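# Slide the held gear down onto its shaft

## Task

The left gripper starts out holding a gear a little above the top of a shaft. Lower the gear onto that shaft until it is fully seated and sits square to the shaft, with its teeth engaged with both neighbouring gears. The attempt fails if the gear is forced or wedged with too much force.

## Robot and tools

Robot: two arms, left_arm and right_arm. Each has six revolute joints, always listed in this order: waist (joint1), shoulder (joint2), elbow (joint3), wrist pitch (joint4), wrist yaw (joint5), wrist roll (joint6), followed by a two-finger gripper. Stated joint ranges in rad: waist -2.618 to 3.054, shoulder 0.000 to 3.142, elbow 0.000 to 3.142, wrist pitch -1.571 to 1.571, wrist yaw -1.571 to 1.571, wrist roll -2.094 to 2.094. The true ends can differ from these by up to 0.059 rad. In this task the left gripper already holds the gear and the right arm can stay idle.

Frames: the scene frame has +z up, +x out over the table, and its origin level with the table top, midway between the bases. left_arm is on the +y side. Hand positions (end_effector_position, metres, the point between the finger pads) and end_effector_quat_wxyz are reported in each arm's own base frame. Fixed cameras use the scene frame. The fingers point along the gripper's +z and open along its y. Reported hand poses can be off by a few cm.

The row format is shared by execute_actions and move. A row is one flat list of 14 numbers, each in [-1, 1], covering both arms: left waist, shoulder, elbow, wrist pitch, wrist yaw, wrist roll, left opening, and then the same seven values for right. The six joint numbers are scaled offsets from that arm's Joint targets as they stand when the action or call begins. They are not absolute angles, and they do not count from the previous row. 1.0 equals 2.224 rad for waist, shoulder and elbow, and 8.485 rad for the three wrist joints. So 0.01 is about 0.022 rad on the big joints and about 0.085 rad on the wrist. Sending 0 re-commands the current targets. The opening is absolute: +1 fully open (about 87 mm), +0.5 about 69 mm, 0 about 43 mm, -0.5 about 18 mm, -1 closed. To keep the gear held, keep sending the left opening already in use (see Tool commands or grip_measured). Sending 0 there would be read as a command to open to about 43 mm.

execute_actions(actions, cameras): actions is a list of up to 15 rows. Each row is one 1/30 s step, and the last row is held for the remaining steps of the 15. Every action counts from the targets at its own start, so repeating a displacement moves the joint further again. An action is refused if it would push a joint more than 0.059 rad past its range. A call with an empty actions list returns images from every camera, plus the scene number. cameras takes names (cam_high, cam_left_wrist, cam_right_wrist), ["all"] or [].

move(target, speed, blend, opening_speed, blocking, cameras): steers all joints together to the target. target is one 14-number row, or a list of up to 15 rows, and every row counts from the same starting Joint targets. speed is in rad/s, from 0.01 to 12.57 (default 0.5), and caps the joint that has the farthest to go. blend (rad) rounds corners between listed targets. opening_speed (0.2 or more, in scale units per second) ramps the gripper. Setting blocking=false returns after about 0.5 s while the move keeps running. A move lasts at least 0.5 s, and anything over 10 s stops short of the target. Moves do not avoid obstacles, and a faster move or a target set further past contact pushes harder. Use slow speeds near the shaft. The result adds a line 'move:' that reads done, off_target (at rest more than 0.035 rad from target), moving, held or fault, plus limits=held if steps were withheld. done does not mean nothing was touched.

wait(seconds 0 to 10, cameras): lets time pass while holding the last commands. stop(cameras): brakes a running move. zoom_image(camera, region [x0,y0,x1,y1] in pixels, at most 504 by 504): enlarges part of the latest image from that camera. All three images are 896x504. read_manual(section): licence text only. finished_scene(scene): ends the scene and cannot be undone. Make no further calls in the same reply.

Result lines: Joint positions (rad, with gripper 0 closed to 1 open), Joint velocities (may say 'within noise'), Joint targets (the base for the next offsets), Joint torques (N m, including gravity, with joints 1 to 3 wrapping at ±28), grip_measured (gripper reading on the command scale), Tool commands, and end-effector poses. 'joint sent to its limit' means a joint was stopped at its end. 'joint command not followed' means the clearance check changed or withheld some targets. MOTOR HOT appears at 75 °C. At 90 °C an OVER-TEMPERATURE FAULT folds that arm up, and at 100 °C the arm goes limp. Holding loads, reaching far out and pressing against things all heat the motors.

Method: look at the images (zoom on the gear and shaft), line the gear bore up over the shaft tip, then lower it in small steps or with a slow move. Turn it a little with wrist roll if the teeth do not mesh. Watch torques and off_target for signs of binding, and do not force it. Once it is seated, open the gripper gently and withdraw upward.

Avoid: dropping the gear or releasing it while it is moving; pressing or jamming hard; striking the table, the bar, plate or rail near the bases, or the other arm; loading a wrist-camera cable; letting anything fall off the table. To end a push, command the targets back past the measured positions.

Each tool is called after "Request:" by a JSON object that holds its "fn" and its "kwargs", one argument or row to a line.

## Session

Request:
{"fn": "execute_actions", "kwargs": {
  "actions": [],
  "cameras": ["cam_left_wrist"]
}}

Nothing of this call was run. Scene 2 begins with your next reply.

Request:
{"fn": "execute_actions", "kwargs": {
  "actions": [],
  "cameras": ["cam_left_wrist"]
}}

Scene clock: 0.00 s.
left_arm: end_effector_position=(+0.2826, -0.1438, +0.1208) grip_measured=-0.511 end_effector_quat_wxyz=(-0.008, +0.859, +0.512, +0.005) | right_arm: end_effector_position=(+0.3825, +0.0000, +0.3605) grip_measured=+1.000 end_effector_quat_wxyz=(+0.707, +0.000, +0.707, +0.000)
Joint positions: left_arm=[-0.61 1.758 1.505 -1.329 -0.015 1.457 0.244] | right_arm=[0 1.047 1.047 0 0 0 1]
Joint velocities: within noise
Joint torques (N m): no reading
Heat: left arm: 28 °C; right arm: 27 °C.
Joint targets: left_arm=[-0.607 1.747 1.512 -1.335 -0.020 1.457] | right_arm=[0.000 1.043 1.058 0.005 -0.001 0.000]
Tool commands: left_gripper/opening=-1.0 right_gripper/opening=+1.0
Images, in order (width x height): cam_left_wrist 896x504.

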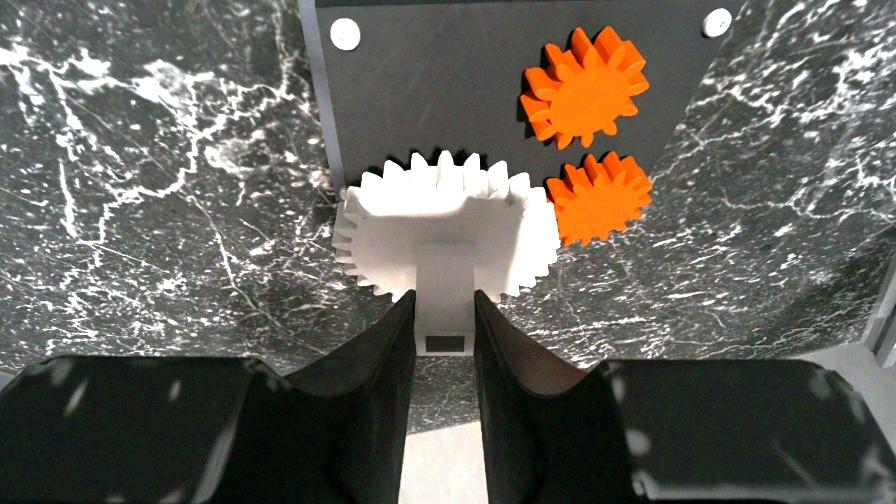

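Request:
{"fn": "move", "kwargs": {
  "target": [
    [0,0,0.03,-0.008,0,0,-1,0,0,0,0,0,0,1],
    [0.085,0,0.03,-0.008,0,0,-1,0,0,0,0,0,0,1]
  ],
  "speed": 0.4,
  "cameras": ["cam_left_wrist", "cam_high"]
}}

Request:
{"fn": "zoom_image", "kwargs": {
  "camera": "cam_left_wrist",
  "region": [320, 0, 720, 240]
}}

Request:
{"fn": "zoom_image", "kwargs": {
  "camera": "cam_high",
  "region": [470, 210, 590, 310]
}}

Scene clock: 6.93 s.
left_arm: end_effector_position=(+0.3037, -0.0886, +0.1338) grip_measured=-0.511 end_effector_quat_wxyz=(-0.009, +0.808, +0.589, +0.003) | right_arm: end_effector_position=(+0.3825, +0.0000, +0.3605) grip_measured=+1.000 end_effector_quat_wxyz=(+0.707, +0.000, +0.707, +0.000)
Joint positions: left_arm=[-0.423 1.758 1.557 -1.382 -0.015 1.457 0.244] | right_arm=[0 1.047 1.047 0 0 0 1]
Joint torques (N m): left_arm=[0.31 -7.43 7.1 0.17 0.09 -0.01] | right_arm=[-0.24 -2.84 8.1 2.25 -0.07 0.09]
Heat: left arm: 29 °C; right arm: 28 °C.
Joint targets: left_arm=[-0.418 1.747 1.579 -1.403 -0.020 1.457] | right_arm=[0.000 1.043 1.058 0.005 -0.001 0.000]
move: done
camera_calibration:
cam_left_wrist: T_world_to_cam=[[-0.951241, 0.308379, 0.00653155, 0.313915], [0.193939, 0.5815, 0.790092, -0.0938694], [0.239849, 0.752835, -0.612954, 0.217318], [0, 0, 0, 1]] pos_world=[0.26469, -0.205824, 0.205321]
Images, in order (width x height): cam_high 896x504, cam_left_wrist 896x504.

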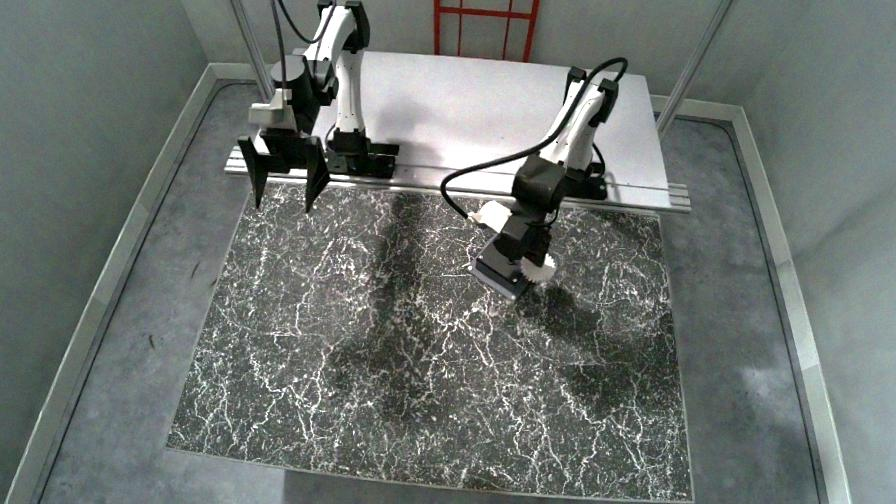

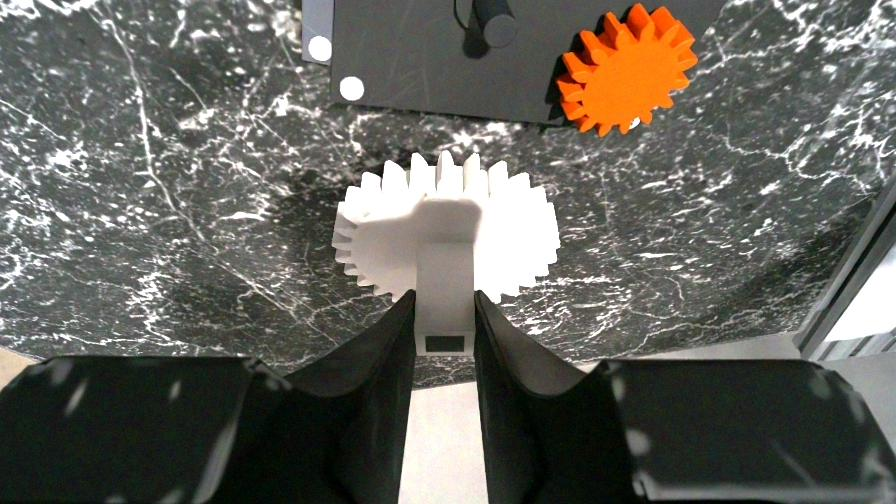

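Scaled by 1.260 from the camera's 896x504 image, which has a finer 1280x720 frame.

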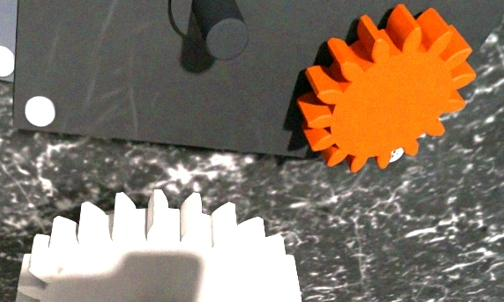

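Scaled by 4.200 from the camera's 896x504 image, which has a finer 1280x720 frame.

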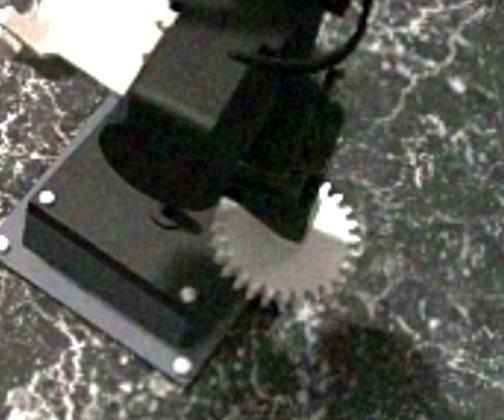

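Request:
{"fn": "zoom_image", "kwargs": {
  "camera": "cam_left_wrist",
  "region": [430, 0, 710, 140]
}}

Scaled by 1.800 from the camera's 896x504 image, which has a finer 1280x720 frame.

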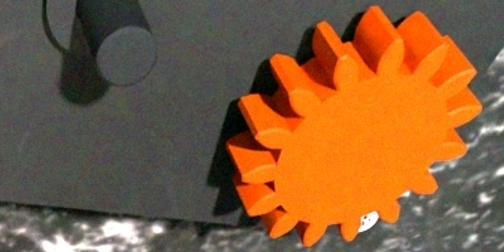

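Request:
{"fn": "move", "kwargs": {
  "target": [-0.036,0,0,0,0,0,-1,0,0,0,0,0,0,1],
  "speed": 0.4,
  "cameras": ["cam_left_wrist"]
}}

Request:
{"fn": "zoom_image", "kwargs": {
  "camera": "cam_left_wrist",
  "region": [420, 0, 700, 160]
}}

Scene clock: 60.60 s.
left_arm: end_effector_position=(+0.2963, -0.1106, +0.1338) grip_measured=-0.511 end_effector_quat_wxyz=(-0.009, +0.829, +0.559, +0.003) | right_arm: end_effector_position=(+0.3825, +0.0000, +0.3605) grip_measured=+1.000 end_effector_quat_wxyz=(+0.707, +0.000, +0.707, +0.000)
Joint positions: left_arm=[-0.497 1.758 1.557 -1.383 -0.015 1.457 0.244] | right_arm=[0 1.047 1.047 0 0 0 1]
Joint torques (N m): left_arm=[-0.27 -7.49 7.12 0.18 0.11 -0.01] | right_arm=[-0.24 -2.84 8.1 2.25 -0.07 0.09]
Heat: left arm: 35 °C; right arm: 34 °C.
Joint targets: left_arm=[-0.498 1.747 1.579 -1.403 -0.020 1.457] | right_arm=[0.000 1.043 1.058 0.005 -0.001 0.000]
move: done
camera_calibration:
cam_left_wrist: T_world_to_cam=[[-0.926105, 0.377203, 0.00686283, 0.313728], [0.236216, 0.565579, 0.790141, -0.0939668], [0.294162, 0.733375, -0.612887, 0.217376], [0, 0, 0, 1]] pos_world=[0.248798, -0.224612, 0.205321]
Images, in order (width x height): cam_left_wrist 896x504.

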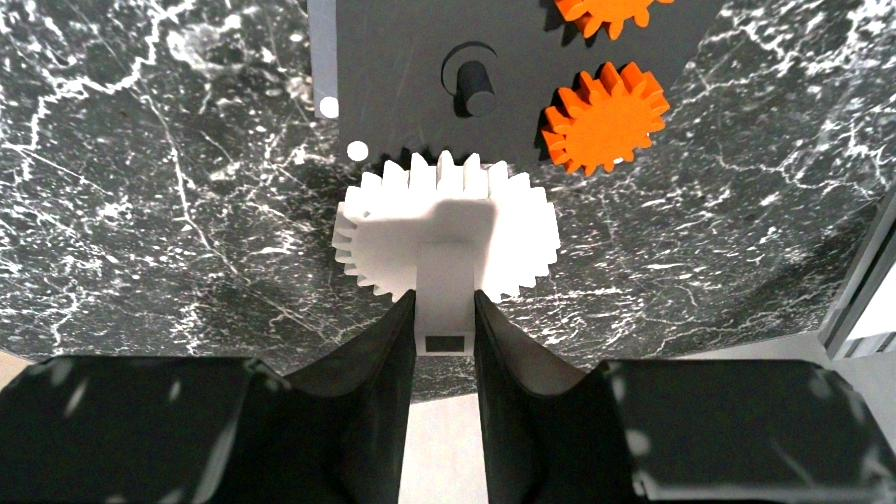

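Scaled by 1.800 from the camera's 896x504 image, which has a finer 1280x720 frame.

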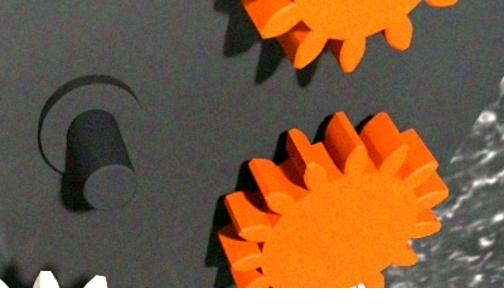

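Request:
{"fn": "move", "kwargs": {
  "target": [
    [-0.0396,-0.1371,-0.115,0.0304,0.0094,0,-1,0,0,0,0,0,0,1],
    [-0.0396,-0.1371,-0.1601,0.0357,0.0094,0,-1,0,0,0,0,0,0,1]
  ],
  "speed": 0.4,
  "blend": 0.03,
  "cameras": ["cam_left_wrist", "cam_high"]
}}

Request:
{"fn": "zoom_image", "kwargs": {
  "camera": "cam_left_wrist",
  "region": [320, 60, 720, 310]
}}

Request:
{"fn": "zoom_image", "kwargs": {
  "camera": "cam_high",
  "region": [460, 200, 580, 310]
}}

Scene clock: 116.53 s.
left_arm: end_effector_position=(+0.2647, -0.1351, +0.1312) grip_measured=-0.511 end_effector_quat_wxyz=(+0.112, +0.847, +0.518, +0.024) | right_arm: end_effector_position=(+0.3825, +0.0000, +0.3605) grip_measured=+1.000 end_effector_quat_wxyz=(+0.707, +0.000, +0.707, +0.000)
Joint positions: left_arm=[-0.58 1.464 1.23 -1.112 0.052 1.457 0.244] | right_arm=[0 1.047 1.047 0 0 0 1]
Joint torques (N m): left_arm=[-0.65 -6.23 5.22 0.92 0.3 -0.03] | right_arm=[-0.24 -2.84 8.1 2.25 -0.07 0.09]
Heat: left arm: 36 °C; right arm: 36 °C.
Joint targets: left_arm=[-0.586 1.442 1.223 -1.100 0.060 1.457] | right_arm=[0.000 1.043 1.058 0.005 -0.001 0.000]
move: done
camera_calibration:
cam_left_wrist: T_world_to_cam=[[-0.870709, 0.439747, -0.220201, 0.317366], [0.164669, 0.682584, 0.712013, -0.0255451], [0.463411, 0.583696, -0.666745, 0.185072], [0, 0, 0, 1]] pos_world=[0.194776, -0.23015, 0.211469]
Images, in order (width x height): cam_high 896x504, cam_left_wrist 896x504.

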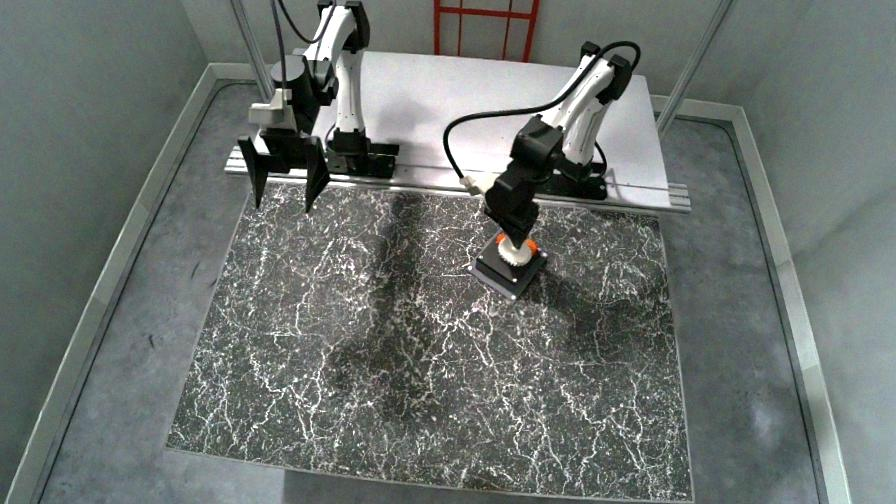

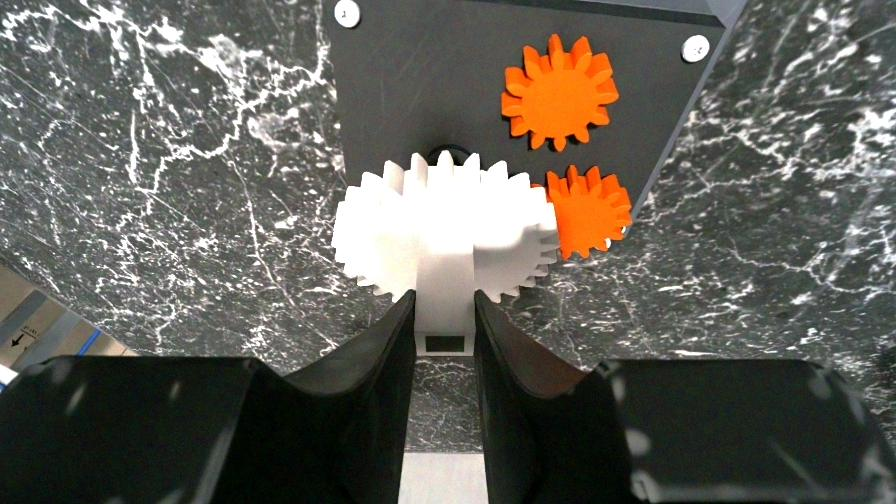

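Scaled by 1.260 from the camera's 896x504 image, which has a finer 1280x720 frame.

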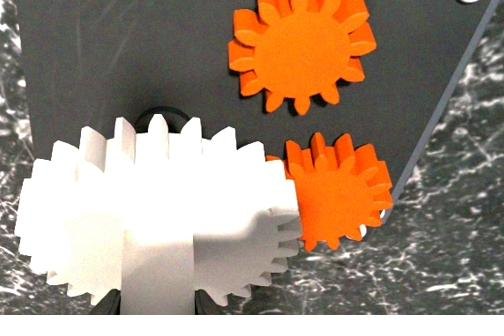

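Scaled by 4.200 from the camera's 896x504 image, which has a finer 1280x720 frame.

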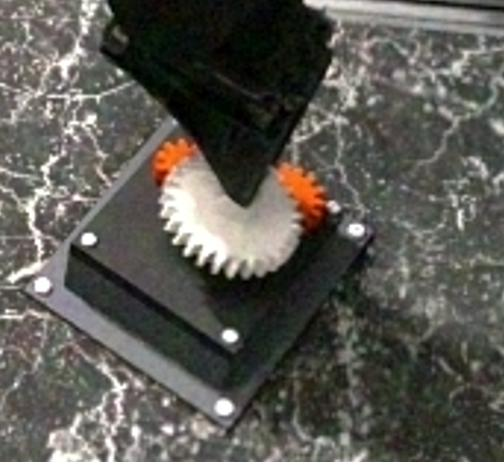

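Request:
{"fn": "move", "kwargs": {
  "target": [
    [-0.0077,0.0019,0,0.0005,0,0,-1,0,0,0,0,0,0,1],
    [-0.0083,0.0046,-0.0097,0.0037,0,0,-1,0,0,0,0,0,0,1]
  ],
  "speed": 0.1
}}

Request:
{"fn": "move", "kwargs": {
  "target": [-0.0003,0.0015,-0.0056,0.0019,0,0,-1,0,0,0,0,0,0,1],
  "speed": 0.1,
  "cameras": ["cam_left_wrist"]
}}

Scene clock: 152.80 s.
left_arm: end_effector_position=(+0.2648, -0.1414, +0.1270) grip_measured=-0.511 end_effector_quat_wxyz=(+0.118, +0.851, +0.511, +0.025) | right_arm: end_effector_position=(+0.3825, +0.0000, +0.3605) grip_measured=+1.000 end_effector_quat_wxyz=(+0.707, +0.000, +0.707, +0.000)
Joint positions: left_arm=[-0.598 1.464 1.21 -1.081 0.053 1.457 0.244] | right_arm=[0 1.047 1.047 0 0 0 1]
Joint torques (N m): left_arm=[-0.81 -5.52 5 0.89 0.33 -0.03] | right_arm=[-0.24 -2.85 8.1 2.25 -0.07 0.09]
Heat: left arm: 34 °C; right arm: 37 °C.
Joint targets: left_arm=[-0.605 1.452 1.202 -1.069 0.060 1.457] | right_arm=[0.000 1.043 1.058 0.005 -0.001 0.000]
move: done

Scene clock: 153.63 s.
left_arm: end_effector_position=(+0.2655, -0.1419, +0.1242) grip_measured=-0.511 end_effector_quat_wxyz=(+0.120, +0.851, +0.510, +0.026) | right_arm: end_effector_position=(+0.3825, +0.0000, +0.3605) grip_measured=+1.000 end_effector_quat_wxyz=(+0.707, +0.000, +0.707, +0.000)
Joint positions: left_arm=[-0.598 1.464 1.198 -1.065 0.053 1.457 0.244] | right_arm=[0 1.047 1.047 0 0 0 1]
Joint torques (N m): left_arm=[-0.81 -5.3 4.97 0.89 0.33 -0.04] | right_arm=[-0.24 -2.84 8.1 2.25 -0.07 0.1]
Heat: left arm: 34 °C; right arm: 37 °C.
Joint targets: left_arm=[-0.606 1.455 1.189 -1.053 0.060 1.457] | right_arm=[0.000 1.043 1.058 0.005 -0.001 0.000]
move: done
camera_calibration:
cam_left_wrist: T_world_to_cam=[[-0.859999, 0.45265, -0.235607, 0.320366], [0.167417, 0.686425, 0.707667, -0.0156012], [0.482052, 0.569148, -0.666106, 0.176924], [0, 0, 0, 1]] pos_world=[0.19284, -0.235, 0.204371]
Images, in order (width x height): cam_left_wrist 896x504.

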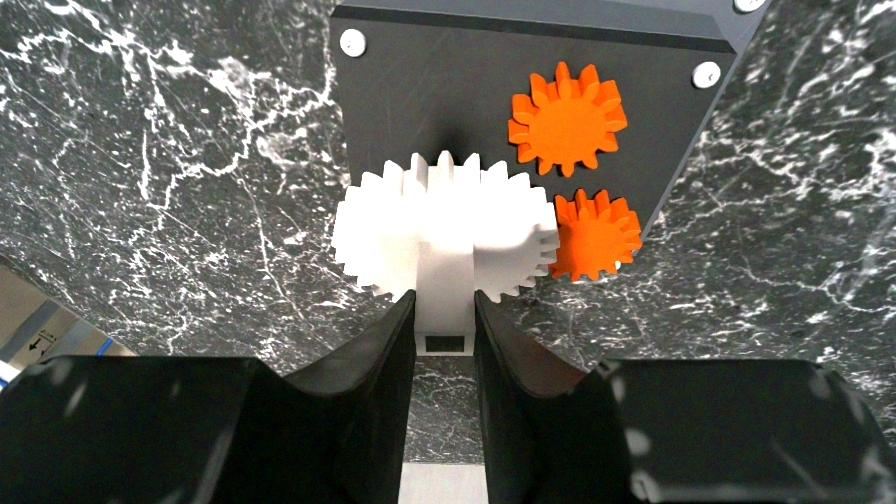

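Request:
{"fn": "move", "kwargs": {
  "target": [
    [0,-0.0067,0,-0.0018,0,0,-1,0,0,0,0,0,0,1],
    [-0.0003,-0.0057,-0.0077,0.0007,0,0,-1,0,0,0,0,0,0,1]
  ],
  "speed": 0.1
}}

Request:
{"fn": "move", "kwargs": {
  "target": [-0.0003,0.0012,-0.0056,0.0017,0,0,-1,0,0,0,0,0,0,1],
  "speed": 0.1,
  "cameras": ["cam_left_wrist"]
}}

Scene clock: 164.40 s.
left_arm: end_effector_position=(+0.2630, -0.1403, +0.1191) grip_measured=-0.511 end_effector_quat_wxyz=(+0.115, +0.852, +0.511, +0.024) | right_arm: end_effector_position=(+0.3825, +0.0000, +0.3605) grip_measured=+1.000 end_effector_quat_wxyz=(+0.707, +0.000, +0.707, +0.000)
Joint positions: left_arm=[-0.598 1.464 1.181 -1.058 0.053 1.457 0.244] | right_arm=[0 1.047 1.047 0 0 0 1]
Joint torques (N m): left_arm=[-0.95 -6.2 5.05 0.89 0.31 -0.01] | right_arm=[-0.25 -2.84 8.09 2.25 -0.07 0.09]
Heat: left arm: 33 °C; right arm: 37 °C.
Joint targets: left_arm=[-0.606 1.443 1.172 -1.047 0.060 1.457] | right_arm=[0.000 1.043 1.058 0.005 -0.001 0.000]
move: done

Scene clock: 165.20 s.
left_arm: end_effector_position=(+0.2635, -0.1405, +0.1163) grip_measured=-0.511 end_effector_quat_wxyz=(+0.116, +0.852, +0.511, +0.024) | right_arm: end_effector_position=(+0.3825, +0.0000, +0.3605) grip_measured=+1.000 end_effector_quat_wxyz=(+0.707, +0.000, +0.707, +0.000)
Joint positions: left_arm=[-0.598 1.464 1.169 -1.044 0.053 1.457 0.244] | right_arm=[0 1.047 1.047 0 0 0 1]
Joint torques (N m): left_arm=[-0.95 -6.04 4.93 0.89 0.3 -0.03] | right_arm=[-0.24 -2.84 8.1 2.25 -0.06 0.09]
Heat: left arm: 33 °C; right arm: 37 °C.
Joint targets: left_arm=[-0.607 1.445 1.160 -1.032 0.060 1.457] | right_arm=[0.000 1.043 1.058 0.005 -0.001 0.000]
move: done
camera_calibration:
cam_left_wrist: T_world_to_cam=[[-0.861674, 0.453796, -0.227128, 0.31576], [0.172575, 0.682944, 0.709792, -0.0127602], [0.477217, 0.572413, -0.666789, 0.173659], [0, 0, 0, 1]] pos_world=[0.191411, -0.233981, 0.196569]
Images, in order (width x height): cam_left_wrist 896x504.

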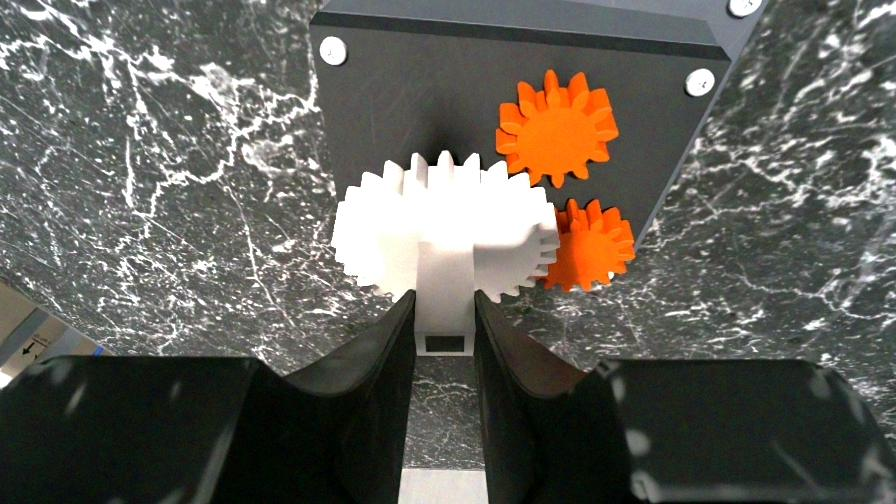

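Request:
{"fn": "move", "kwargs": {
  "target": [-0.0008,0.0014,-0.0056,0.0018,0,0,-1,0,0,0,0,0,0,1],
  "speed": 0.1
}}

Request:
{"fn": "move", "kwargs": {
  "target": [-0.0008,0.0014,-0.0056,0.0018,0,0,-1,0,0,0,0,0,0,1],
  "speed": 0.1,
  "cameras": ["cam_left_wrist"]
}}

Scene clock: 176.07 s.
left_arm: end_effector_position=(+0.2632, -0.1419, +0.1151) grip_measured=-0.511 end_effector_quat_wxyz=(+0.117, +0.853, +0.509, +0.024) | right_arm: end_effector_position=(+0.3825, +0.0000, +0.3605) grip_measured=+1.000 end_effector_quat_wxyz=(+0.707, +0.000, +0.707, +0.000)
Joint positions: left_arm=[-0.602 1.464 1.164 -1.037 0.053 1.457 0.244] | right_arm=[0 1.047 1.047 0 0 0 1]
Joint torques (N m): left_arm=[-0.79 -5.76 4.42 1 0.32 -0.06] | right_arm=[-0.24 -2.84 8.1 2.25 -0.07 0.09]
Heat: left arm: 33 °C; right arm: 38 °C.
Joint targets: left_arm=[-0.609 1.449 1.147 -1.017 0.060 1.457] | right_arm=[0.000 1.043 1.058 0.005 -0.001 0.000]
move: done

Scene clock: 176.77 s.
left_arm: end_effector_position=(+0.2628, -0.1422, +0.1146) grip_measured=-0.511 end_effector_quat_wxyz=(+0.119, +0.853, +0.508, +0.025) | right_arm: end_effector_position=(+0.3825, +0.0000, +0.3605) grip_measured=+1.000 end_effector_quat_wxyz=(+0.707, +0.000, +0.707, +0.000)
Joint positions: left_arm=[-0.603 1.46 1.157 -1.031 0.053 1.457 0.244] | right_arm=[0 1.047 1.047 0 0 0 1]
Joint torques (N m): left_arm=[-0.77 -5.09 3.9 1.08 0.32 -0.04] | right_arm=[-0.24 -2.84 8.1 2.25 -0.07 0.09]
Heat: left arm: 33 °C; right arm: 38 °C.
Joint targets: left_arm=[-0.610 1.451 1.135 -1.002 0.060 1.457] | right_arm=[0.000 1.043 1.058 0.005 -0.001 0.000]
move: done
camera_calibration:
cam_left_wrist: T_world_to_cam=[[-0.857938, 0.457875, -0.233007, 0.315851], [0.172902, 0.684415, 0.708295, -0.010151], [0.483784, 0.567386, -0.666353, 0.171358], [0, 0, 0, 1]] pos_world=[0.189835, -0.234899, 0.19497]
Images, in order (width x height): cam_left_wrist 896x504.

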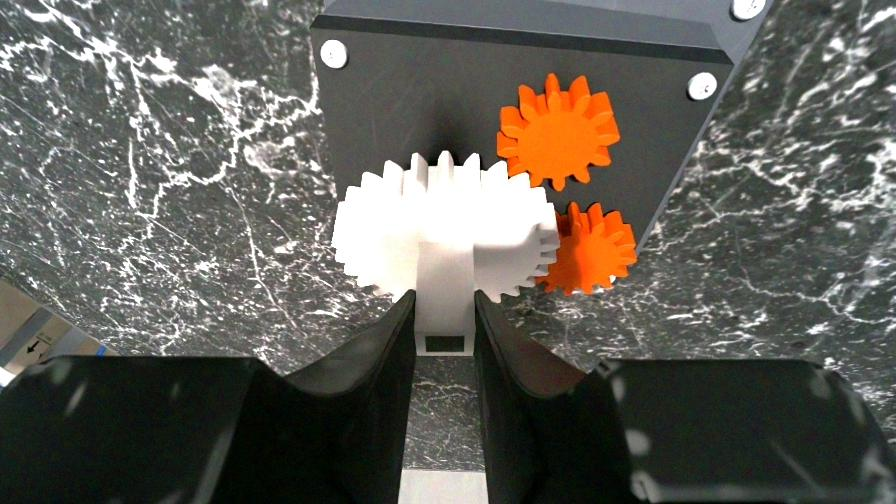

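Request:
{"fn": "move", "kwargs": {
  "target": [
    [0,0.0055,0.0045,0.0005,0,0,-1,0,0,0,0,0,0,1]
  ],
  "speed": 0.05
}}

Request:
{"fn": "move", "kwargs": {
  "target": [
    [0,0.0045,0.003,0.0005,0,0,-1,0,0,0,0,0,0,1]
  ],
  "speed": 0.05
}}

Request:
{"fn": "move", "kwargs": {
  "target": [
    [0,0.0045,0.003,0.0005,0,0,-1,0,0,0,0,0,0,1]
  ],
  "speed": 0.05
}}

Scene clock: 191.87 s.
left_arm: end_effector_position=(+0.2627, -0.1421, +0.1145) grip_measured=-0.511 end_effector_quat_wxyz=(+0.119, +0.853, +0.508, +0.025) | right_arm: end_effector_position=(+0.3825, +0.0000, +0.3605) grip_measured=+1.000 end_effector_quat_wxyz=(+0.707, +0.000, +0.707, +0.000)
Joint positions: left_arm=[-0.603 1.46 1.157 -1.031 0.053 1.457 0.244] | right_arm=[0 1.047 1.047 0 0 0 1]
Joint torques (N m): left_arm=[-0.81 -4.15 4.81 1.13 0.33 -0.04] | right_arm=[-0.24 -2.84 8.1 2.25 -0.06 0.09]
Heat: left arm: 33 °C; right arm: 38 °C.
Joint targets: left_arm=[-0.610 1.464 1.144 -0.998 0.060 1.457] | right_arm=[0.000 1.043 1.058 0.005 -0.001 0.000]
move: done

Scene clock: 192.57 s.
left_arm: end_effector_position=(+0.2628, -0.1422, +0.1146) grip_measured=-0.511 end_effector_quat_wxyz=(+0.119, +0.853, +0.508, +0.025) | right_arm: end_effector_position=(+0.3825, +0.0000, +0.3605) grip_measured=+1.000 end_effector_quat_wxyz=(+0.707, +0.000, +0.707, +0.000)
Joint positions: left_arm=[-0.603 1.46 1.157 -1.03 0.053 1.457 0.244] | right_arm=[0 1.047 1.047 0 0 0 1]
Joint torques (N m): left_arm=[-0.79 -3.47 5.37 1.15 0.31 -0.04] | right_arm=[-0.24 -2.82 8.1 2.25 -0.07 0.09]
Heat: left arm: 33 °C; right arm: 38 °C.
Joint targets: left_arm=[-0.610 1.474 1.151 -0.993 0.060 1.457] | right_arm=[0.000 1.043 1.058 0.005 -0.001 0.000]
move: off_target (left_arm); left_arm: the wrist pitch is farthest, 0.036 rad from its target

Scene clock: 193.27 s.
left_arm: end_effector_position=(+0.2629, -0.1422, +0.1146) grip_measured=-0.511 end_effector_quat_wxyz=(+0.119, +0.853, +0.508, +0.025) | right_arm: end_effector_position=(+0.3825, +0.0000, +0.3605) grip_measured=+1.000 end_effector_quat_wxyz=(+0.707, +0.000, +0.707, +0.000)
Joint positions: left_arm=[-0.603 1.46 1.157 -1.03 0.053 1.457 0.244] | right_arm=[0 1.047 1.047 0 0 0 1]
Joint torques (N m): left_arm=[-0.75 -2.58 5.76 1.18 0.32 -0.05] | right_arm=[-0.24 -2.84 8.1 2.25 -0.07 0.1]
Heat: left arm: 33 °C; right arm: 38 °C.
Joint targets: left_arm=[-0.610 1.484 1.158 -0.989 0.060 1.457] | right_arm=[0.000 1.043 1.058 0.005 -0.001 0.000]
move: off_target (left_arm); left_arm: the wrist pitch is farthest, 0.041 rad from its target

Request:
{"fn": "move", "kwargs": {
  "target": [0,-0.0015,0.0117,-0.0042,0,0,-1,0,0,0,0,0,0,1],
  "speed": 0.1
}}

Scene clock: 197.43 s.
left_arm: end_effector_position=(+0.2643, -0.1430, +0.1155) grip_measured=-0.511 end_effector_quat_wxyz=(+0.120, +0.853, +0.508, +0.026) | right_arm: end_effector_position=(+0.3825, +0.0000, +0.3605) grip_measured=+1.000 end_effector_quat_wxyz=(+0.707, +0.000, +0.707, +0.000)
Joint positions: left_arm=[-0.603 1.463 1.163 -1.03 0.052 1.457 0.244] | right_arm=[0 1.047 1.047 0 0 0 1]
Joint torques (N m): left_arm=[-0.75 -3.17 7.53 0.85 0.35 -0.05] | right_arm=[-0.24 -2.84 8.09 2.25 -0.07 0.09]
Heat: left arm: 33 °C; right arm: 38 °C.
Joint targets: left_arm=[-0.610 1.480 1.184 -1.025 0.060 1.457] | right_arm=[0.000 1.043 1.058 0.005 -0.001 0.000]
move: done

Request:
{"fn": "move", "kwargs": {
  "target": [0,0,-0.0115,0.0031,0,0,-1,0,0,0,0,0,0,1],
  "speed": 0.1
}}

Request:
{"fn": "move", "kwargs": {
  "target": [-0.0003,0.0012,-0.006,0.0018,0,0,-1,0,0,0,0,0,0,1],
  "speed": 0.1,
  "cameras": ["cam_left_wrist"]
}}

Scene clock: 202.23 s.
left_arm: end_effector_position=(+0.2649, -0.1434, +0.1157) grip_measured=-0.511 end_effector_quat_wxyz=(+0.121, +0.852, +0.508, +0.027) | right_arm: end_effector_position=(+0.3825, +0.0000, +0.3605) grip_measured=+1.000 end_effector_quat_wxyz=(+0.707, +0.000, +0.707, +0.000)
Joint positions: left_arm=[-0.603 1.463 1.163 -1.027 0.052 1.457 0.244] | right_arm=[0 1.047 1.047 0 0 0 1]
Joint torques (N m): left_arm=[-0.79 -3.22 5.42 1.11 0.34 -0.01] | right_arm=[-0.24 -2.82 8.1 2.25 -0.07 0.09]
Heat: left arm: 33 °C; right arm: 38 °C.
Joint targets: left_arm=[-0.610 1.480 1.158 -0.998 0.060 1.457] | right_arm=[0.000 1.043 1.058 0.005 -0.001 0.000]
move: done

Scene clock: 202.93 s.
left_arm: end_effector_position=(+0.2665, -0.1445, +0.1161) grip_measured=-0.511 end_effector_quat_wxyz=(+0.125, +0.852, +0.507, +0.028) | right_arm: end_effector_position=(+0.3825, +0.0000, +0.3605) grip_measured=+1.000 end_effector_quat_wxyz=(+0.707, +0.000, +0.707, +0.000)
Joint positions: left_arm=[-0.603 1.463 1.163 -1.019 0.052 1.457 0.244] | right_arm=[0 1.047 1.047 0 0 0 1]
Joint torques (N m): left_arm=[-0.77 -2.97 4.26 1.19 0.35 -0.05] | right_arm=[-0.24 -2.84 8.1 2.25 -0.06 0.09]
Heat: left arm: 33 °C; right arm: 38 °C.
Joint targets: left_arm=[-0.611 1.483 1.145 -0.983 0.060 1.457] | right_arm=[0.000 1.043 1.058 0.005 -0.001 0.000]
move: off_target (left_arm); left_arm: the wrist pitch is farthest, 0.036 rad from its target
camera_calibration:
cam_left_wrist: T_world_to_cam=[[-0.85514, 0.455905, -0.246752, 0.321018], [0.164188, 0.689678, 0.705257, -0.00670702], [0.491709, 0.562579, -0.664625, 0.168866], [0, 0, 0, 1]] pos_world=[0.192584, -0.236728, 0.196174]
Images, in order (width x height): cam_left_wrist 896x504.

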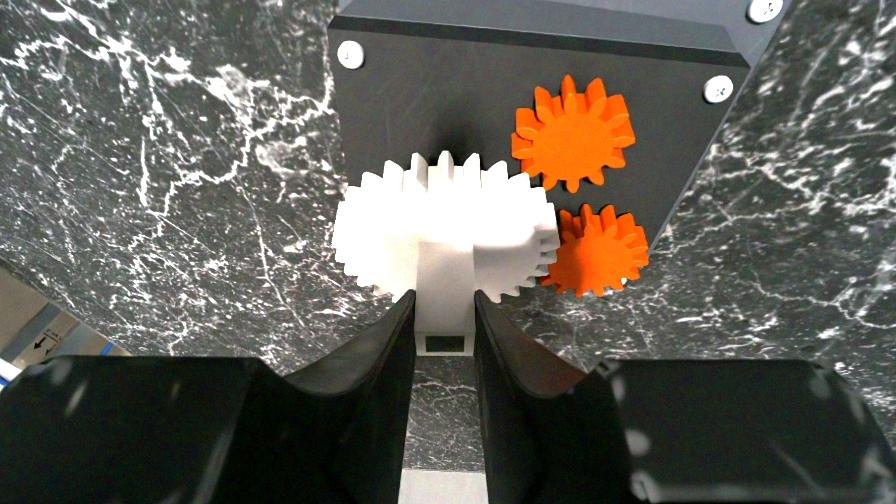

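Request:
{"fn": "move", "kwargs": {
  "target": [
    [0,-0.0013,0.018,-0.0052,0,0,-1,0,0,0,0,0,0,1],
    [0.0108,-0.0013,0.018,-0.0052,0,0,-1,0,0,0,0,0,0,1],
    [0.0108,-0.0013,0.0055,-0.0017,0,0,-1,0,0,0,0,0,0,1]
  ],
  "speed": 0.1
}}

Request:
{"fn": "move", "kwargs": {
  "target": [-0.0003,0.0012,-0.006,0.0018,0,0,-1,0,0,0,0,0,0,1],
  "speed": 0.1
}}

Scene clock: 225.80 s.
left_arm: end_effector_position=(+0.2676, -0.1432, +0.1164) grip_measured=-0.511 end_effector_quat_wxyz=(+0.126, +0.851, +0.510, +0.029) | right_arm: end_effector_position=(+0.3825, +0.0000, +0.3605) grip_measured=+1.000 end_effector_quat_wxyz=(+0.707, +0.000, +0.707, +0.000)
Joint positions: left_arm=[-0.598 1.463 1.164 -1.018 0.052 1.457 0.244] | right_arm=[0 1.047 1.047 0 0 0 1]
Joint torques (N m): left_arm=[0.84 -3.23 5.22 1 0.31 -0.05] | right_arm=[-0.24 -2.84 8.1 2.25 -0.07 0.09]
Heat: left arm: 33 °C; right arm: 39 °C.
Joint targets: left_arm=[-0.587 1.480 1.157 -0.998 0.060 1.457] | right_arm=[0.000 1.043 1.058 0.005 -0.001 0.000]
move: done

Scene clock: 226.50 s.
left_arm: end_effector_position=(+0.2686, -0.1438, +0.1164) grip_measured=-0.511 end_effector_quat_wxyz=(+0.128, +0.850, +0.510, +0.030) | right_arm: end_effector_position=(+0.3825, +0.0000, +0.3605) grip_measured=+1.000 end_effector_quat_wxyz=(+0.707, +0.000, +0.707, +0.000)
Joint positions: left_arm=[-0.598 1.463 1.162 -1.012 0.052 1.457 0.244] | right_arm=[0 1.047 1.047 0 0 0 1]
Joint torques (N m): left_arm=[0.8 -2.97 4.26 1.11 0.32 -0.05] | right_arm=[-0.24 -2.84 8.1 2.25 -0.06 0.1]
Heat: left arm: 33 °C; right arm: 39 °C.
Joint targets: left_arm=[-0.588 1.483 1.144 -0.982 0.060 1.457] | right_arm=[0.000 1.043 1.058 0.005 -0.001 0.000]
move: done

Request:
{"fn": "move", "kwargs": {
  "target": [
    [0.006,-0.0013,0.03,-0.01,0,0,-1,0,0,0,0,0,0,1]
  ],
  "speed": 0.2
}}

Scene clock: 231.87 s.
left_arm: end_effector_position=(+0.2682, -0.1390, +0.1204) grip_measured=-0.511 end_effector_quat_wxyz=(+0.120, +0.848, +0.516, +0.027) | right_arm: end_effector_position=(+0.3825, +0.0000, +0.3605) grip_measured=+1.000 end_effector_quat_wxyz=(+0.707, +0.000, +0.707, +0.000)
Joint positions: left_arm=[-0.585 1.468 1.187 -1.049 0.052 1.457 0.244] | right_arm=[0 1.047 1.047 0 0 0 1]
Joint torques (N m): left_arm=[0.81 -3.67 7.6 0.64 0.31 -0.03] | right_arm=[-0.24 -2.84 8.1 2.25 -0.07 0.09]
Heat: left arm: 33 °C; right arm: 39 °C.
Joint targets: left_arm=[-0.574 1.480 1.211 -1.067 0.060 1.457] | right_arm=[0.000 1.043 1.058 0.005 -0.001 0.000]
move: done

Request:
{"fn": "move", "kwargs": {
  "target": [
    [0,-0.0095,0,-0.0012,0,0,-1,0,0,0,0,0,0,1]
  ],
  "speed": 0.2
}}

Request:
{"fn": "move", "kwargs": {
  "target": [0,0.002,-0.013,0.0047,0,0,-1,0,0,0,0,0,0,1],
  "speed": 0.15,
  "cameras": ["cam_left_wrist"]
}}

Scene clock: 237.00 s.
left_arm: end_effector_position=(+0.2661, -0.1376, +0.1198) grip_measured=-0.511 end_effector_quat_wxyz=(+0.115, +0.848, +0.516, +0.025) | right_arm: end_effector_position=(+0.3825, +0.0000, +0.3605) grip_measured=+1.000 end_effector_quat_wxyz=(+0.707, +0.000, +0.707, +0.000)
Joint positions: left_arm=[-0.585 1.468 1.187 -1.059 0.052 1.457 0.244] | right_arm=[0 1.047 1.047 0 0 0 1]
Joint torques (N m): left_arm=[0.87 -5.35 7.62 0.59 0.33 -0.03] | right_arm=[-0.24 -2.84 8.1 2.25 -0.07 0.1]
Heat: left arm: 33 °C; right arm: 39 °C.
Joint targets: left_arm=[-0.574 1.459 1.211 -1.077 0.060 1.457] | right_arm=[0.000 1.043 1.058 0.005 -0.001 0.000]
move: done

Scene clock: 237.83 s.
left_arm: end_effector_position=(+0.2681, -0.1389, +0.1203) grip_measured=-0.511 end_effector_quat_wxyz=(+0.119, +0.848, +0.516, +0.027) | right_arm: end_effector_position=(+0.3825, +0.0000, +0.3605) grip_measured=+1.000 end_effector_quat_wxyz=(+0.707, +0.000, +0.707, +0.000)
Joint positions: left_arm=[-0.585 1.468 1.187 -1.049 0.052 1.457 0.244] | right_arm=[0 1.047 1.047 0 0 0 1]
Joint torques (N m): left_arm=[0.85 -4.96 5.37 0.9 0.32 -0.05] | right_arm=[-0.24 -2.85 8.09 2.25 -0.07 0.09]
Heat: left arm: 34 °C; right arm: 39 °C.
Joint targets: left_arm=[-0.574 1.463 1.182 -1.037 0.060 1.457] | right_arm=[0.000 1.043 1.058 0.005 -0.001 0.000]
move: done
camera_calibration:
cam_left_wrist: T_world_to_cam=[[-0.865715, 0.441757, -0.235347, 0.320331], [0.158535, 0.687979, 0.708204, -0.0128567], [0.474767, 0.575792, -0.665627, 0.174238], [0, 0, 0, 1]] pos_world=[0.196632, -0.232988, 0.200471]
Images, in order (width x height): cam_left_wrist 896x504.

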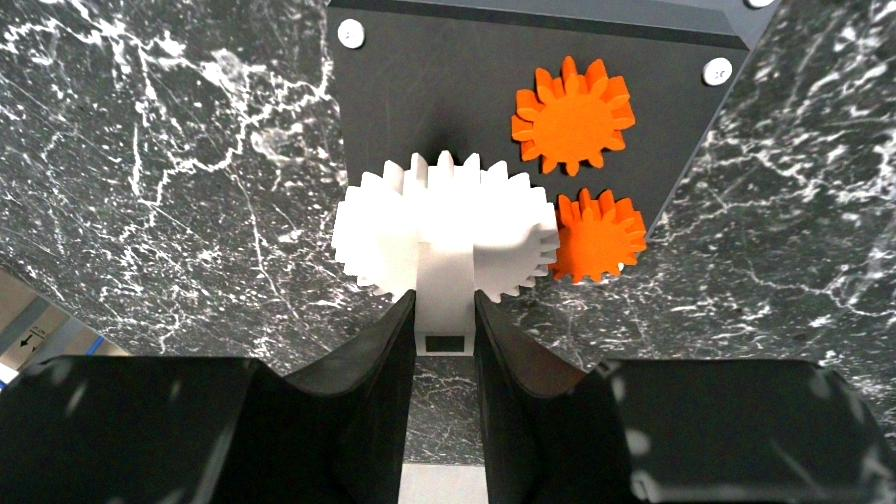

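Request:
{"fn": "move", "kwargs": {
  "target": [0,0,-0.013,0.0013,0,0,-1,0,0,0,0,0,0,1],
  "speed": 0.1
}}

Request:
{"fn": "move", "kwargs": {
  "target": [0,0,-0.006,0.0014,0,0,-1,0,0,0,0,0,0,1],
  "speed": 0.1
}}

Scene clock: 243.23 s.
left_arm: end_effector_position=(+0.2655, -0.1373, +0.1137) grip_measured=-0.511 end_effector_quat_wxyz=(+0.114, +0.848, +0.516, +0.025) | right_arm: end_effector_position=(+0.3825, +0.0000, +0.3605) grip_measured=+1.000 end_effector_quat_wxyz=(+0.707, +0.000, +0.707, +0.000)
Joint positions: left_arm=[-0.585 1.468 1.163 -1.036 0.052 1.457 0.244] | right_arm=[0 1.047 1.047 0 0 0 1]
Joint torques (N m): left_arm=[0.81 -4.94 4.98 0.89 0.31 -0.04] | right_arm=[-0.25 -2.84 8.1 2.25 -0.07 0.09]
Heat: left arm: 34 °C; right arm: 39 °C.
Joint targets: left_arm=[-0.574 1.463 1.153 -1.026 0.060 1.457] | right_arm=[0.000 1.043 1.058 0.005 -0.001 0.000]
move: done

Scene clock: 243.97 s.
left_arm: end_effector_position=(+0.2663, -0.1380, +0.1108) grip_measured=-0.511 end_effector_quat_wxyz=(+0.117, +0.848, +0.516, +0.025) | right_arm: end_effector_position=(+0.3825, +0.0000, +0.3605) grip_measured=+1.000 end_effector_quat_wxyz=(+0.707, +0.000, +0.707, +0.000)
Joint positions: left_arm=[-0.585 1.468 1.15 -1.018 0.053 1.457 0.244] | right_arm=[0 1.047 1.047 0 0 0 1]
Joint torques (N m): left_arm=[0.8 -4.92 4.82 0.82 0.33 -0.04] | right_arm=[-0.24 -2.84 8.09 2.25 -0.07 0.1]
Heat: left arm: 34 °C; right arm: 39 °C.
Joint targets: left_arm=[-0.574 1.463 1.139 -1.015 0.060 1.457] | right_arm=[0.000 1.043 1.058 0.005 -0.001 0.000]
move: done

Request:
{"fn": "move", "kwargs": {
  "target": [-0.0003,0.0012,-0.0056,0.0018,0,0,-1,0,0,0,0,0,0,1],
  "speed": 0.1
}}

Request:
{"fn": "move", "kwargs": {
  "target": [-0.0003,0.0012,-0.0056,0.0018,0,0,-1,0,0,0,0,0,0,1],
  "speed": 0.1,
  "cameras": ["cam_left_wrist"]
}}

Scene clock: 251.10 s.
left_arm: end_effector_position=(+0.2669, -0.1386, +0.1084) grip_measured=-0.511 end_effector_quat_wxyz=(+0.119, +0.848, +0.516, +0.026) | right_arm: end_effector_position=(+0.3825, +0.0000, +0.3605) grip_measured=+1.000 end_effector_quat_wxyz=(+0.707, +0.000, +0.707, +0.000)
Joint positions: left_arm=[-0.585 1.468 1.14 -1.004 0.054 1.457 0.244] | right_arm=[0 1.047 1.047 0 0 0 1]
Joint torques (N m): left_arm=[0.77 -4.74 4.72 0.86 0.31 -0.05] | right_arm=[-0.24 -2.84 8.1 2.25 -0.07 0.09]
Heat: left arm: 33 °C; right arm: 39 °C.
Joint targets: left_arm=[-0.575 1.466 1.127 -0.999 0.060 1.457] | right_arm=[0.000 1.043 1.058 0.005 -0.001 0.000]
move: done

Scene clock: 251.80 s.
left_arm: end_effector_position=(+0.2669, -0.1386, +0.1077) grip_measured=-0.511 end_effector_quat_wxyz=(+0.119, +0.848, +0.516, +0.026) | right_arm: end_effector_position=(+0.3825, +0.0000, +0.3605) grip_measured=+1.000 end_effector_quat_wxyz=(+0.707, +0.000, +0.707, +0.000)
Joint positions: left_arm=[-0.585 1.468 1.137 -1.001 0.054 1.457 0.244] | right_arm=[0 1.047 1.047 0 0 0 1]
Joint torques (N m): left_arm=[0.69 -4.59 3.93 0.98 0.29 -0.02] | right_arm=[-0.24 -2.84 8.1 2.25 -0.07 0.09]
Heat: left arm: 33 °C; right arm: 39 °C.
Joint targets: left_arm=[-0.576 1.469 1.115 -0.984 0.060 1.457] | right_arm=[0.000 1.043 1.058 0.005 -0.001 0.000]
move: done
camera_calibration:
cam_left_wrist: T_world_to_cam=[[-0.866039, 0.441992, -0.233707, 0.316043], [0.160424, 0.688375, 0.707392, -0.00436424], [0.47354, 0.575137, -0.667066, 0.166581], [0, 0, 0, 1]] pos_world=[0.195523, -0.232491, 0.188069]
Images, in order (width x height): cam_left_wrist 896x504.

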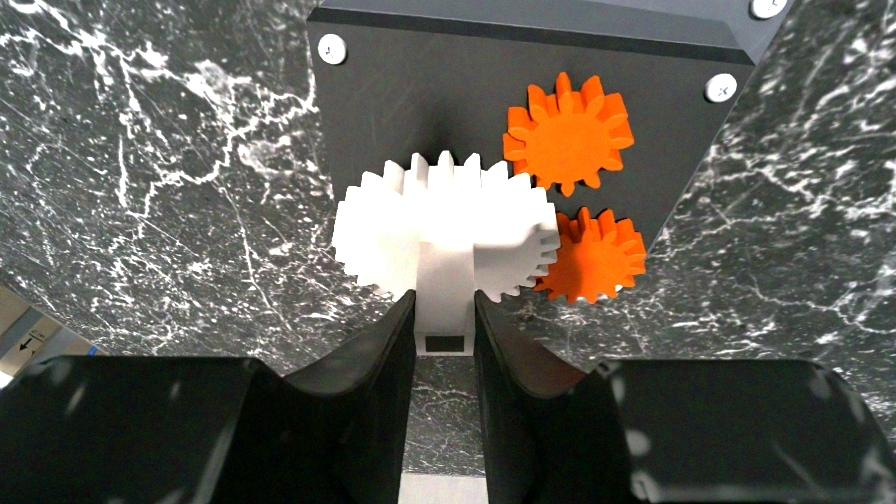

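Request:
{"fn": "move", "kwargs": {
  "target": [0,-0.0037,-0.0033,-0.0002,0,0.0059,-1,0,0,0,0,0,0,1],
  "speed": 0.1
}}

Request:
{"fn": "move", "kwargs": {
  "target": [0,-0.0037,-0.0033,-0.0002,0,0.0059,-1,0,0,0,0,0,0,1],
  "speed": 0.1,
  "cameras": ["cam_left_wrist"]
}}

Scene clock: 264.60 s.
left_arm: end_effector_position=(+0.2673, -0.1388, +0.1071) grip_measured=-0.511 end_effector_quat_wxyz=(+0.118, +0.856, +0.503, +0.027) | right_arm: end_effector_position=(+0.3825, +0.0000, +0.3605) grip_measured=+1.000 end_effector_quat_wxyz=(+0.707, +0.000, +0.707, +0.000)
Joint positions: left_arm=[-0.585 1.468 1.134 -1.001 0.054 1.488 0.244] | right_arm=[0 1.047 1.047 0 0 0 1]
Joint torques (N m): left_arm=[0.8 -5.2 3.54 0.94 0.3 0.16] | right_arm=[-0.25 -2.82 8.1 2.25 -0.07 0.09]
Heat: left arm: 33 °C; right arm: 40 °C.
Joint targets: left_arm=[-0.576 1.460 1.107 -0.986 0.060 1.508] | right_arm=[0.000 1.043 1.058 0.005 -0.001 0.000]
move: done

Scene clock: 265.57 s.
left_arm: end_effector_position=(+0.2672, -0.1389, +0.1072) grip_measured=-0.511 end_effector_quat_wxyz=(+0.118, +0.868, +0.481, +0.030) | right_arm: end_effector_position=(+0.3825, +0.0000, +0.3605) grip_measured=+1.000 end_effector_quat_wxyz=(+0.707, +0.000, +0.707, +0.000)
Joint positions: left_arm=[-0.585 1.46 1.125 -0.999 0.056 1.537 0.244] | right_arm=[0 1.047 1.047 0 0 0 1]
Joint torques (N m): left_arm=[0.73 -5.11 3.63 0.91 0.28 0.18] | right_arm=[-0.24 -2.84 8.1 2.25 -0.07 0.09]
Heat: left arm: 33 °C; right arm: 40 °C.
Joint targets: left_arm=[-0.576 1.452 1.100 -0.987 0.060 1.558] | right_arm=[0.000 1.043 1.058 0.005 -0.001 0.000]
move: done
camera_calibration:
cam_left_wrist: T_world_to_cam=[[-0.825991, 0.511138, -0.237648, 0.315786], [0.205002, 0.665125, 0.718041, -0.0201146], [0.525084, 0.544377, -0.654172, 0.146901], [0, 0, 0, 1]] pos_world=[0.187825, -0.228001, 0.185587]
Images, in order (width x height): cam_left_wrist 896x504.

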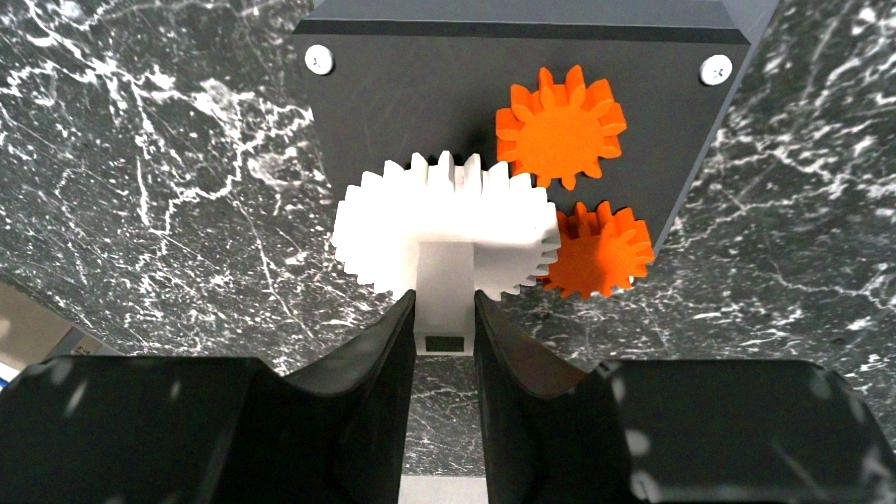

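Request:
{"fn": "move", "kwargs": {
  "target": [0,-0.0037,-0.0033,-0.0002,0,0.0059,-1,0,0,0,0,0,0,1],
  "speed": 0.1
}}

Request:
{"fn": "move", "kwargs": {
  "target": [0,-0.0037,-0.0036,-0.0001,0,0.0059,-1,0,0,0,0,0,0,1],
  "speed": 0.1
}}

Request:
{"fn": "move", "kwargs": {
  "target": [0,-0.0037,-0.0036,-0.0001,0,0.0059,-1,0,0,0,0,0,0,1],
  "speed": 0.1,
  "cameras": ["cam_left_wrist"]
}}

Request:
{"fn": "zoom_image", "kwargs": {
  "camera": "cam_left_wrist",
  "region": [460, 60, 680, 310]
}}

Scene clock: 278.43 s.
left_arm: end_effector_position=(+0.2672, -0.1389, +0.1070) grip_measured=-0.511 end_effector_quat_wxyz=(+0.116, +0.880, +0.459, +0.032) | right_arm: end_effector_position=(+0.3825, +0.0000, +0.3605) grip_measured=+1.000 end_effector_quat_wxyz=(+0.707, +0.000, +0.707, +0.000)
Joint positions: left_arm=[-0.585 1.453 1.117 -0.999 0.056 1.589 0.244] | right_arm=[0 1.047 1.047 0 0 0 1]
Joint torques (N m): left_arm=[0.77 -5.19 3.82 0.88 0.29 0.13] | right_arm=[-0.24 -2.84 8.12 2.25 -0.07 0.1]
Heat: left arm: 32 °C; right arm: 40 °C.
Joint targets: left_arm=[-0.576 1.444 1.092 -0.989 0.060 1.608] | right_arm=[0.000 1.043 1.058 0.005 -0.001 0.000]
move: done

Scene clock: 279.50 s.
left_arm: end_effector_position=(+0.2678, -0.1392, +0.1062) grip_measured=-0.511 end_effector_quat_wxyz=(+0.115, +0.892, +0.436, +0.036) | right_arm: end_effector_position=(+0.3825, +0.0000, +0.3605) grip_measured=+1.000 end_effector_quat_wxyz=(+0.707, +0.000, +0.707, +0.000)
Joint positions: left_arm=[-0.585 1.448 1.107 -0.994 0.055 1.64 0.244] | right_arm=[0 1.047 1.047 0 0 0 1]
Joint torques (N m): left_arm=[0.66 -5.44 3.9 0.81 0.3 0.16] | right_arm=[-0.24 -2.84 8.1 2.25 -0.06 0.09]
Heat: left arm: 32 °C; right arm: 40 °C.
Joint targets: left_arm=[-0.576 1.436 1.084 -0.990 0.060 1.658] | right_arm=[0.000 1.043 1.058 0.005 -0.001 0.000]
move: done

Scene clock: 280.47 s.
left_arm: end_effector_position=(+0.2675, -0.1393, +0.1063) grip_measured=-0.511 end_effector_quat_wxyz=(+0.114, +0.902, +0.414, +0.038) | right_arm: end_effector_position=(+0.3825, +0.0000, +0.3605) grip_measured=+1.000 end_effector_quat_wxyz=(+0.707, +0.000, +0.707, +0.000)
Joint positions: left_arm=[-0.585 1.44 1.098 -0.994 0.055 1.69 0.244] | right_arm=[0 1.047 1.047 0 0 0 1]
Joint torques (N m): left_arm=[0.77 -5.23 4.03 0.81 0.29 0.14] | right_arm=[-0.24 -2.84 8.09 2.25 -0.07 0.09]
Heat: left arm: 32 °C; right arm: 40 °C.
Joint targets: left_arm=[-0.576 1.427 1.077 -0.991 0.060 1.708] | right_arm=[0.000 1.043 1.058 0.005 -0.001 0.000]
move: done
camera_calibration:
cam_left_wrist: T_world_to_cam=[[-0.735197, 0.632924, -0.242679, 0.309145], [0.2804, 0.609907, 0.741208, -0.0496265], [0.61714, 0.476886, -0.625873, 0.109324], [0, 0, 0, 1]] pos_world=[0.173729, -0.217532, 0.180229]
Images, in order (width x height): cam_left_wrist 896x504.

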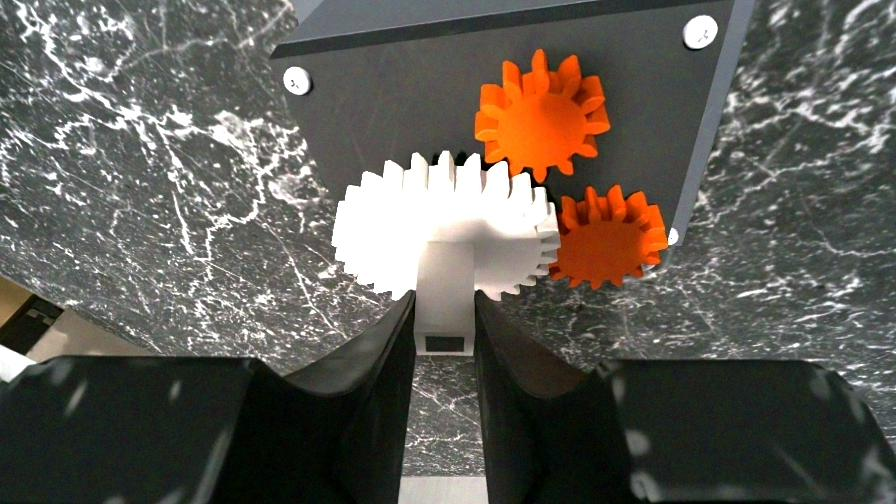

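Scaled by 2.016 from the camera's 896x504 image, which has a finer 1280x720 frame.

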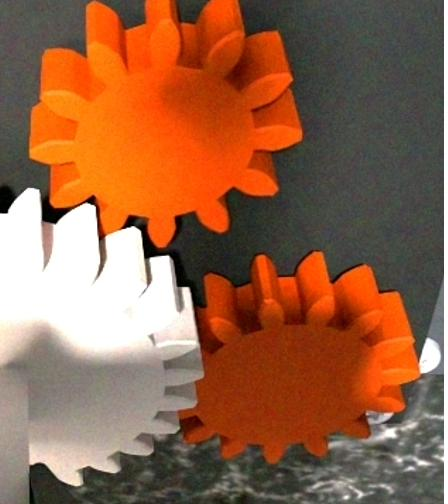

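Request:
{"fn": "move", "kwargs": {
  "target": [0,-0.0037,-0.006,0.0004,0,0.0059,-1,0,0,0,0,0,0,1],
  "speed": 0.1
}}

Request:
{"fn": "move", "kwargs": {
  "target": [0,-0.0037,-0.005,0.0002,0,0.0059,-1,0,0,0,0,0,0,1],
  "speed": 0.1
}}

Request:
{"fn": "move", "kwargs": {
  "target": [0,0.001,-0.006,0.002,0,0,-1,0,0,0,0,0,0,1],
  "speed": 0.1
}}

Scene clock: 287.93 s.
left_arm: end_effector_position=(+0.2682, -0.1401, +0.1018) grip_measured=-0.511 end_effector_quat_wxyz=(+0.113, +0.913, +0.390, +0.041) | right_arm: end_effector_position=(+0.3825, +0.0000, +0.3605) grip_measured=+1.000 end_effector_quat_wxyz=(+0.707, +0.000, +0.707, +0.000)
Joint positions: left_arm=[-0.585 1.439 1.078 -0.975 0.055 1.742 0.244] | right_arm=[0 1.047 1.047 0 0 0 1]
Joint torques (N m): left_arm=[0.68 -5.87 4.42 0.65 0.29 0.12] | right_arm=[-0.24 -2.84 8.09 2.25 -0.07 0.09]
Heat: left arm: 32 °C; right arm: 40 °C.
Joint targets: left_arm=[-0.576 1.420 1.063 -0.987 0.060 1.758] | right_arm=[0.000 1.043 1.058 0.005 -0.001 0.000]
move: done

Scene clock: 288.90 s.
left_arm: end_effector_position=(+0.2683, -0.1406, +0.1012) grip_measured=-0.511 end_effector_quat_wxyz=(+0.111, +0.922, +0.368, +0.044) | right_arm: end_effector_position=(+0.3825, +0.0000, +0.3605) grip_measured=+1.000 end_effector_quat_wxyz=(+0.707, +0.000, +0.707, +0.000)
Joint positions: left_arm=[-0.585 1.434 1.069 -0.973 0.055 1.792 0.244] | right_arm=[0 1.047 1.047 0 0 0 1]
Joint torques (N m): left_arm=[0.76 -6.02 4.33 0.63 0.29 0.13] | right_arm=[-0.25 -2.82 8.1 2.25 -0.06 0.09]
Heat: left arm: 32 °C; right arm: 40 °C.
Joint targets: left_arm=[-0.576 1.411 1.052 -0.985 0.060 1.808] | right_arm=[0.000 1.043 1.058 0.005 -0.001 0.000]
move: done

Scene clock: 289.60 s.
left_arm: end_effector_position=(+0.2683, -0.1405, +0.1006) grip_measured=-0.511 end_effector_quat_wxyz=(+0.113, +0.922, +0.366, +0.046) | right_arm: end_effector_position=(+0.3825, +0.0000, +0.3605) grip_measured=+1.000 end_effector_quat_wxyz=(+0.707, +0.000, +0.707, +0.000)
Joint positions: left_arm=[-0.585 1.428 1.061 -0.964 0.054 1.794 0.244] | right_arm=[0 1.047 1.047 0 0 0 1]
Joint torques (N m): left_arm=[0.68 -5.41 3.99 0.74 0.3 0.13] | right_arm=[-0.24 -2.84 8.1 2.25 -0.07 0.09]
Heat: left arm: 32 °C; right arm: 40 °C.
Joint targets: left_arm=[-0.576 1.413 1.039 -0.968 0.060 1.808] | right_arm=[0.000 1.043 1.058 0.005 -0.001 0.000]
move: done


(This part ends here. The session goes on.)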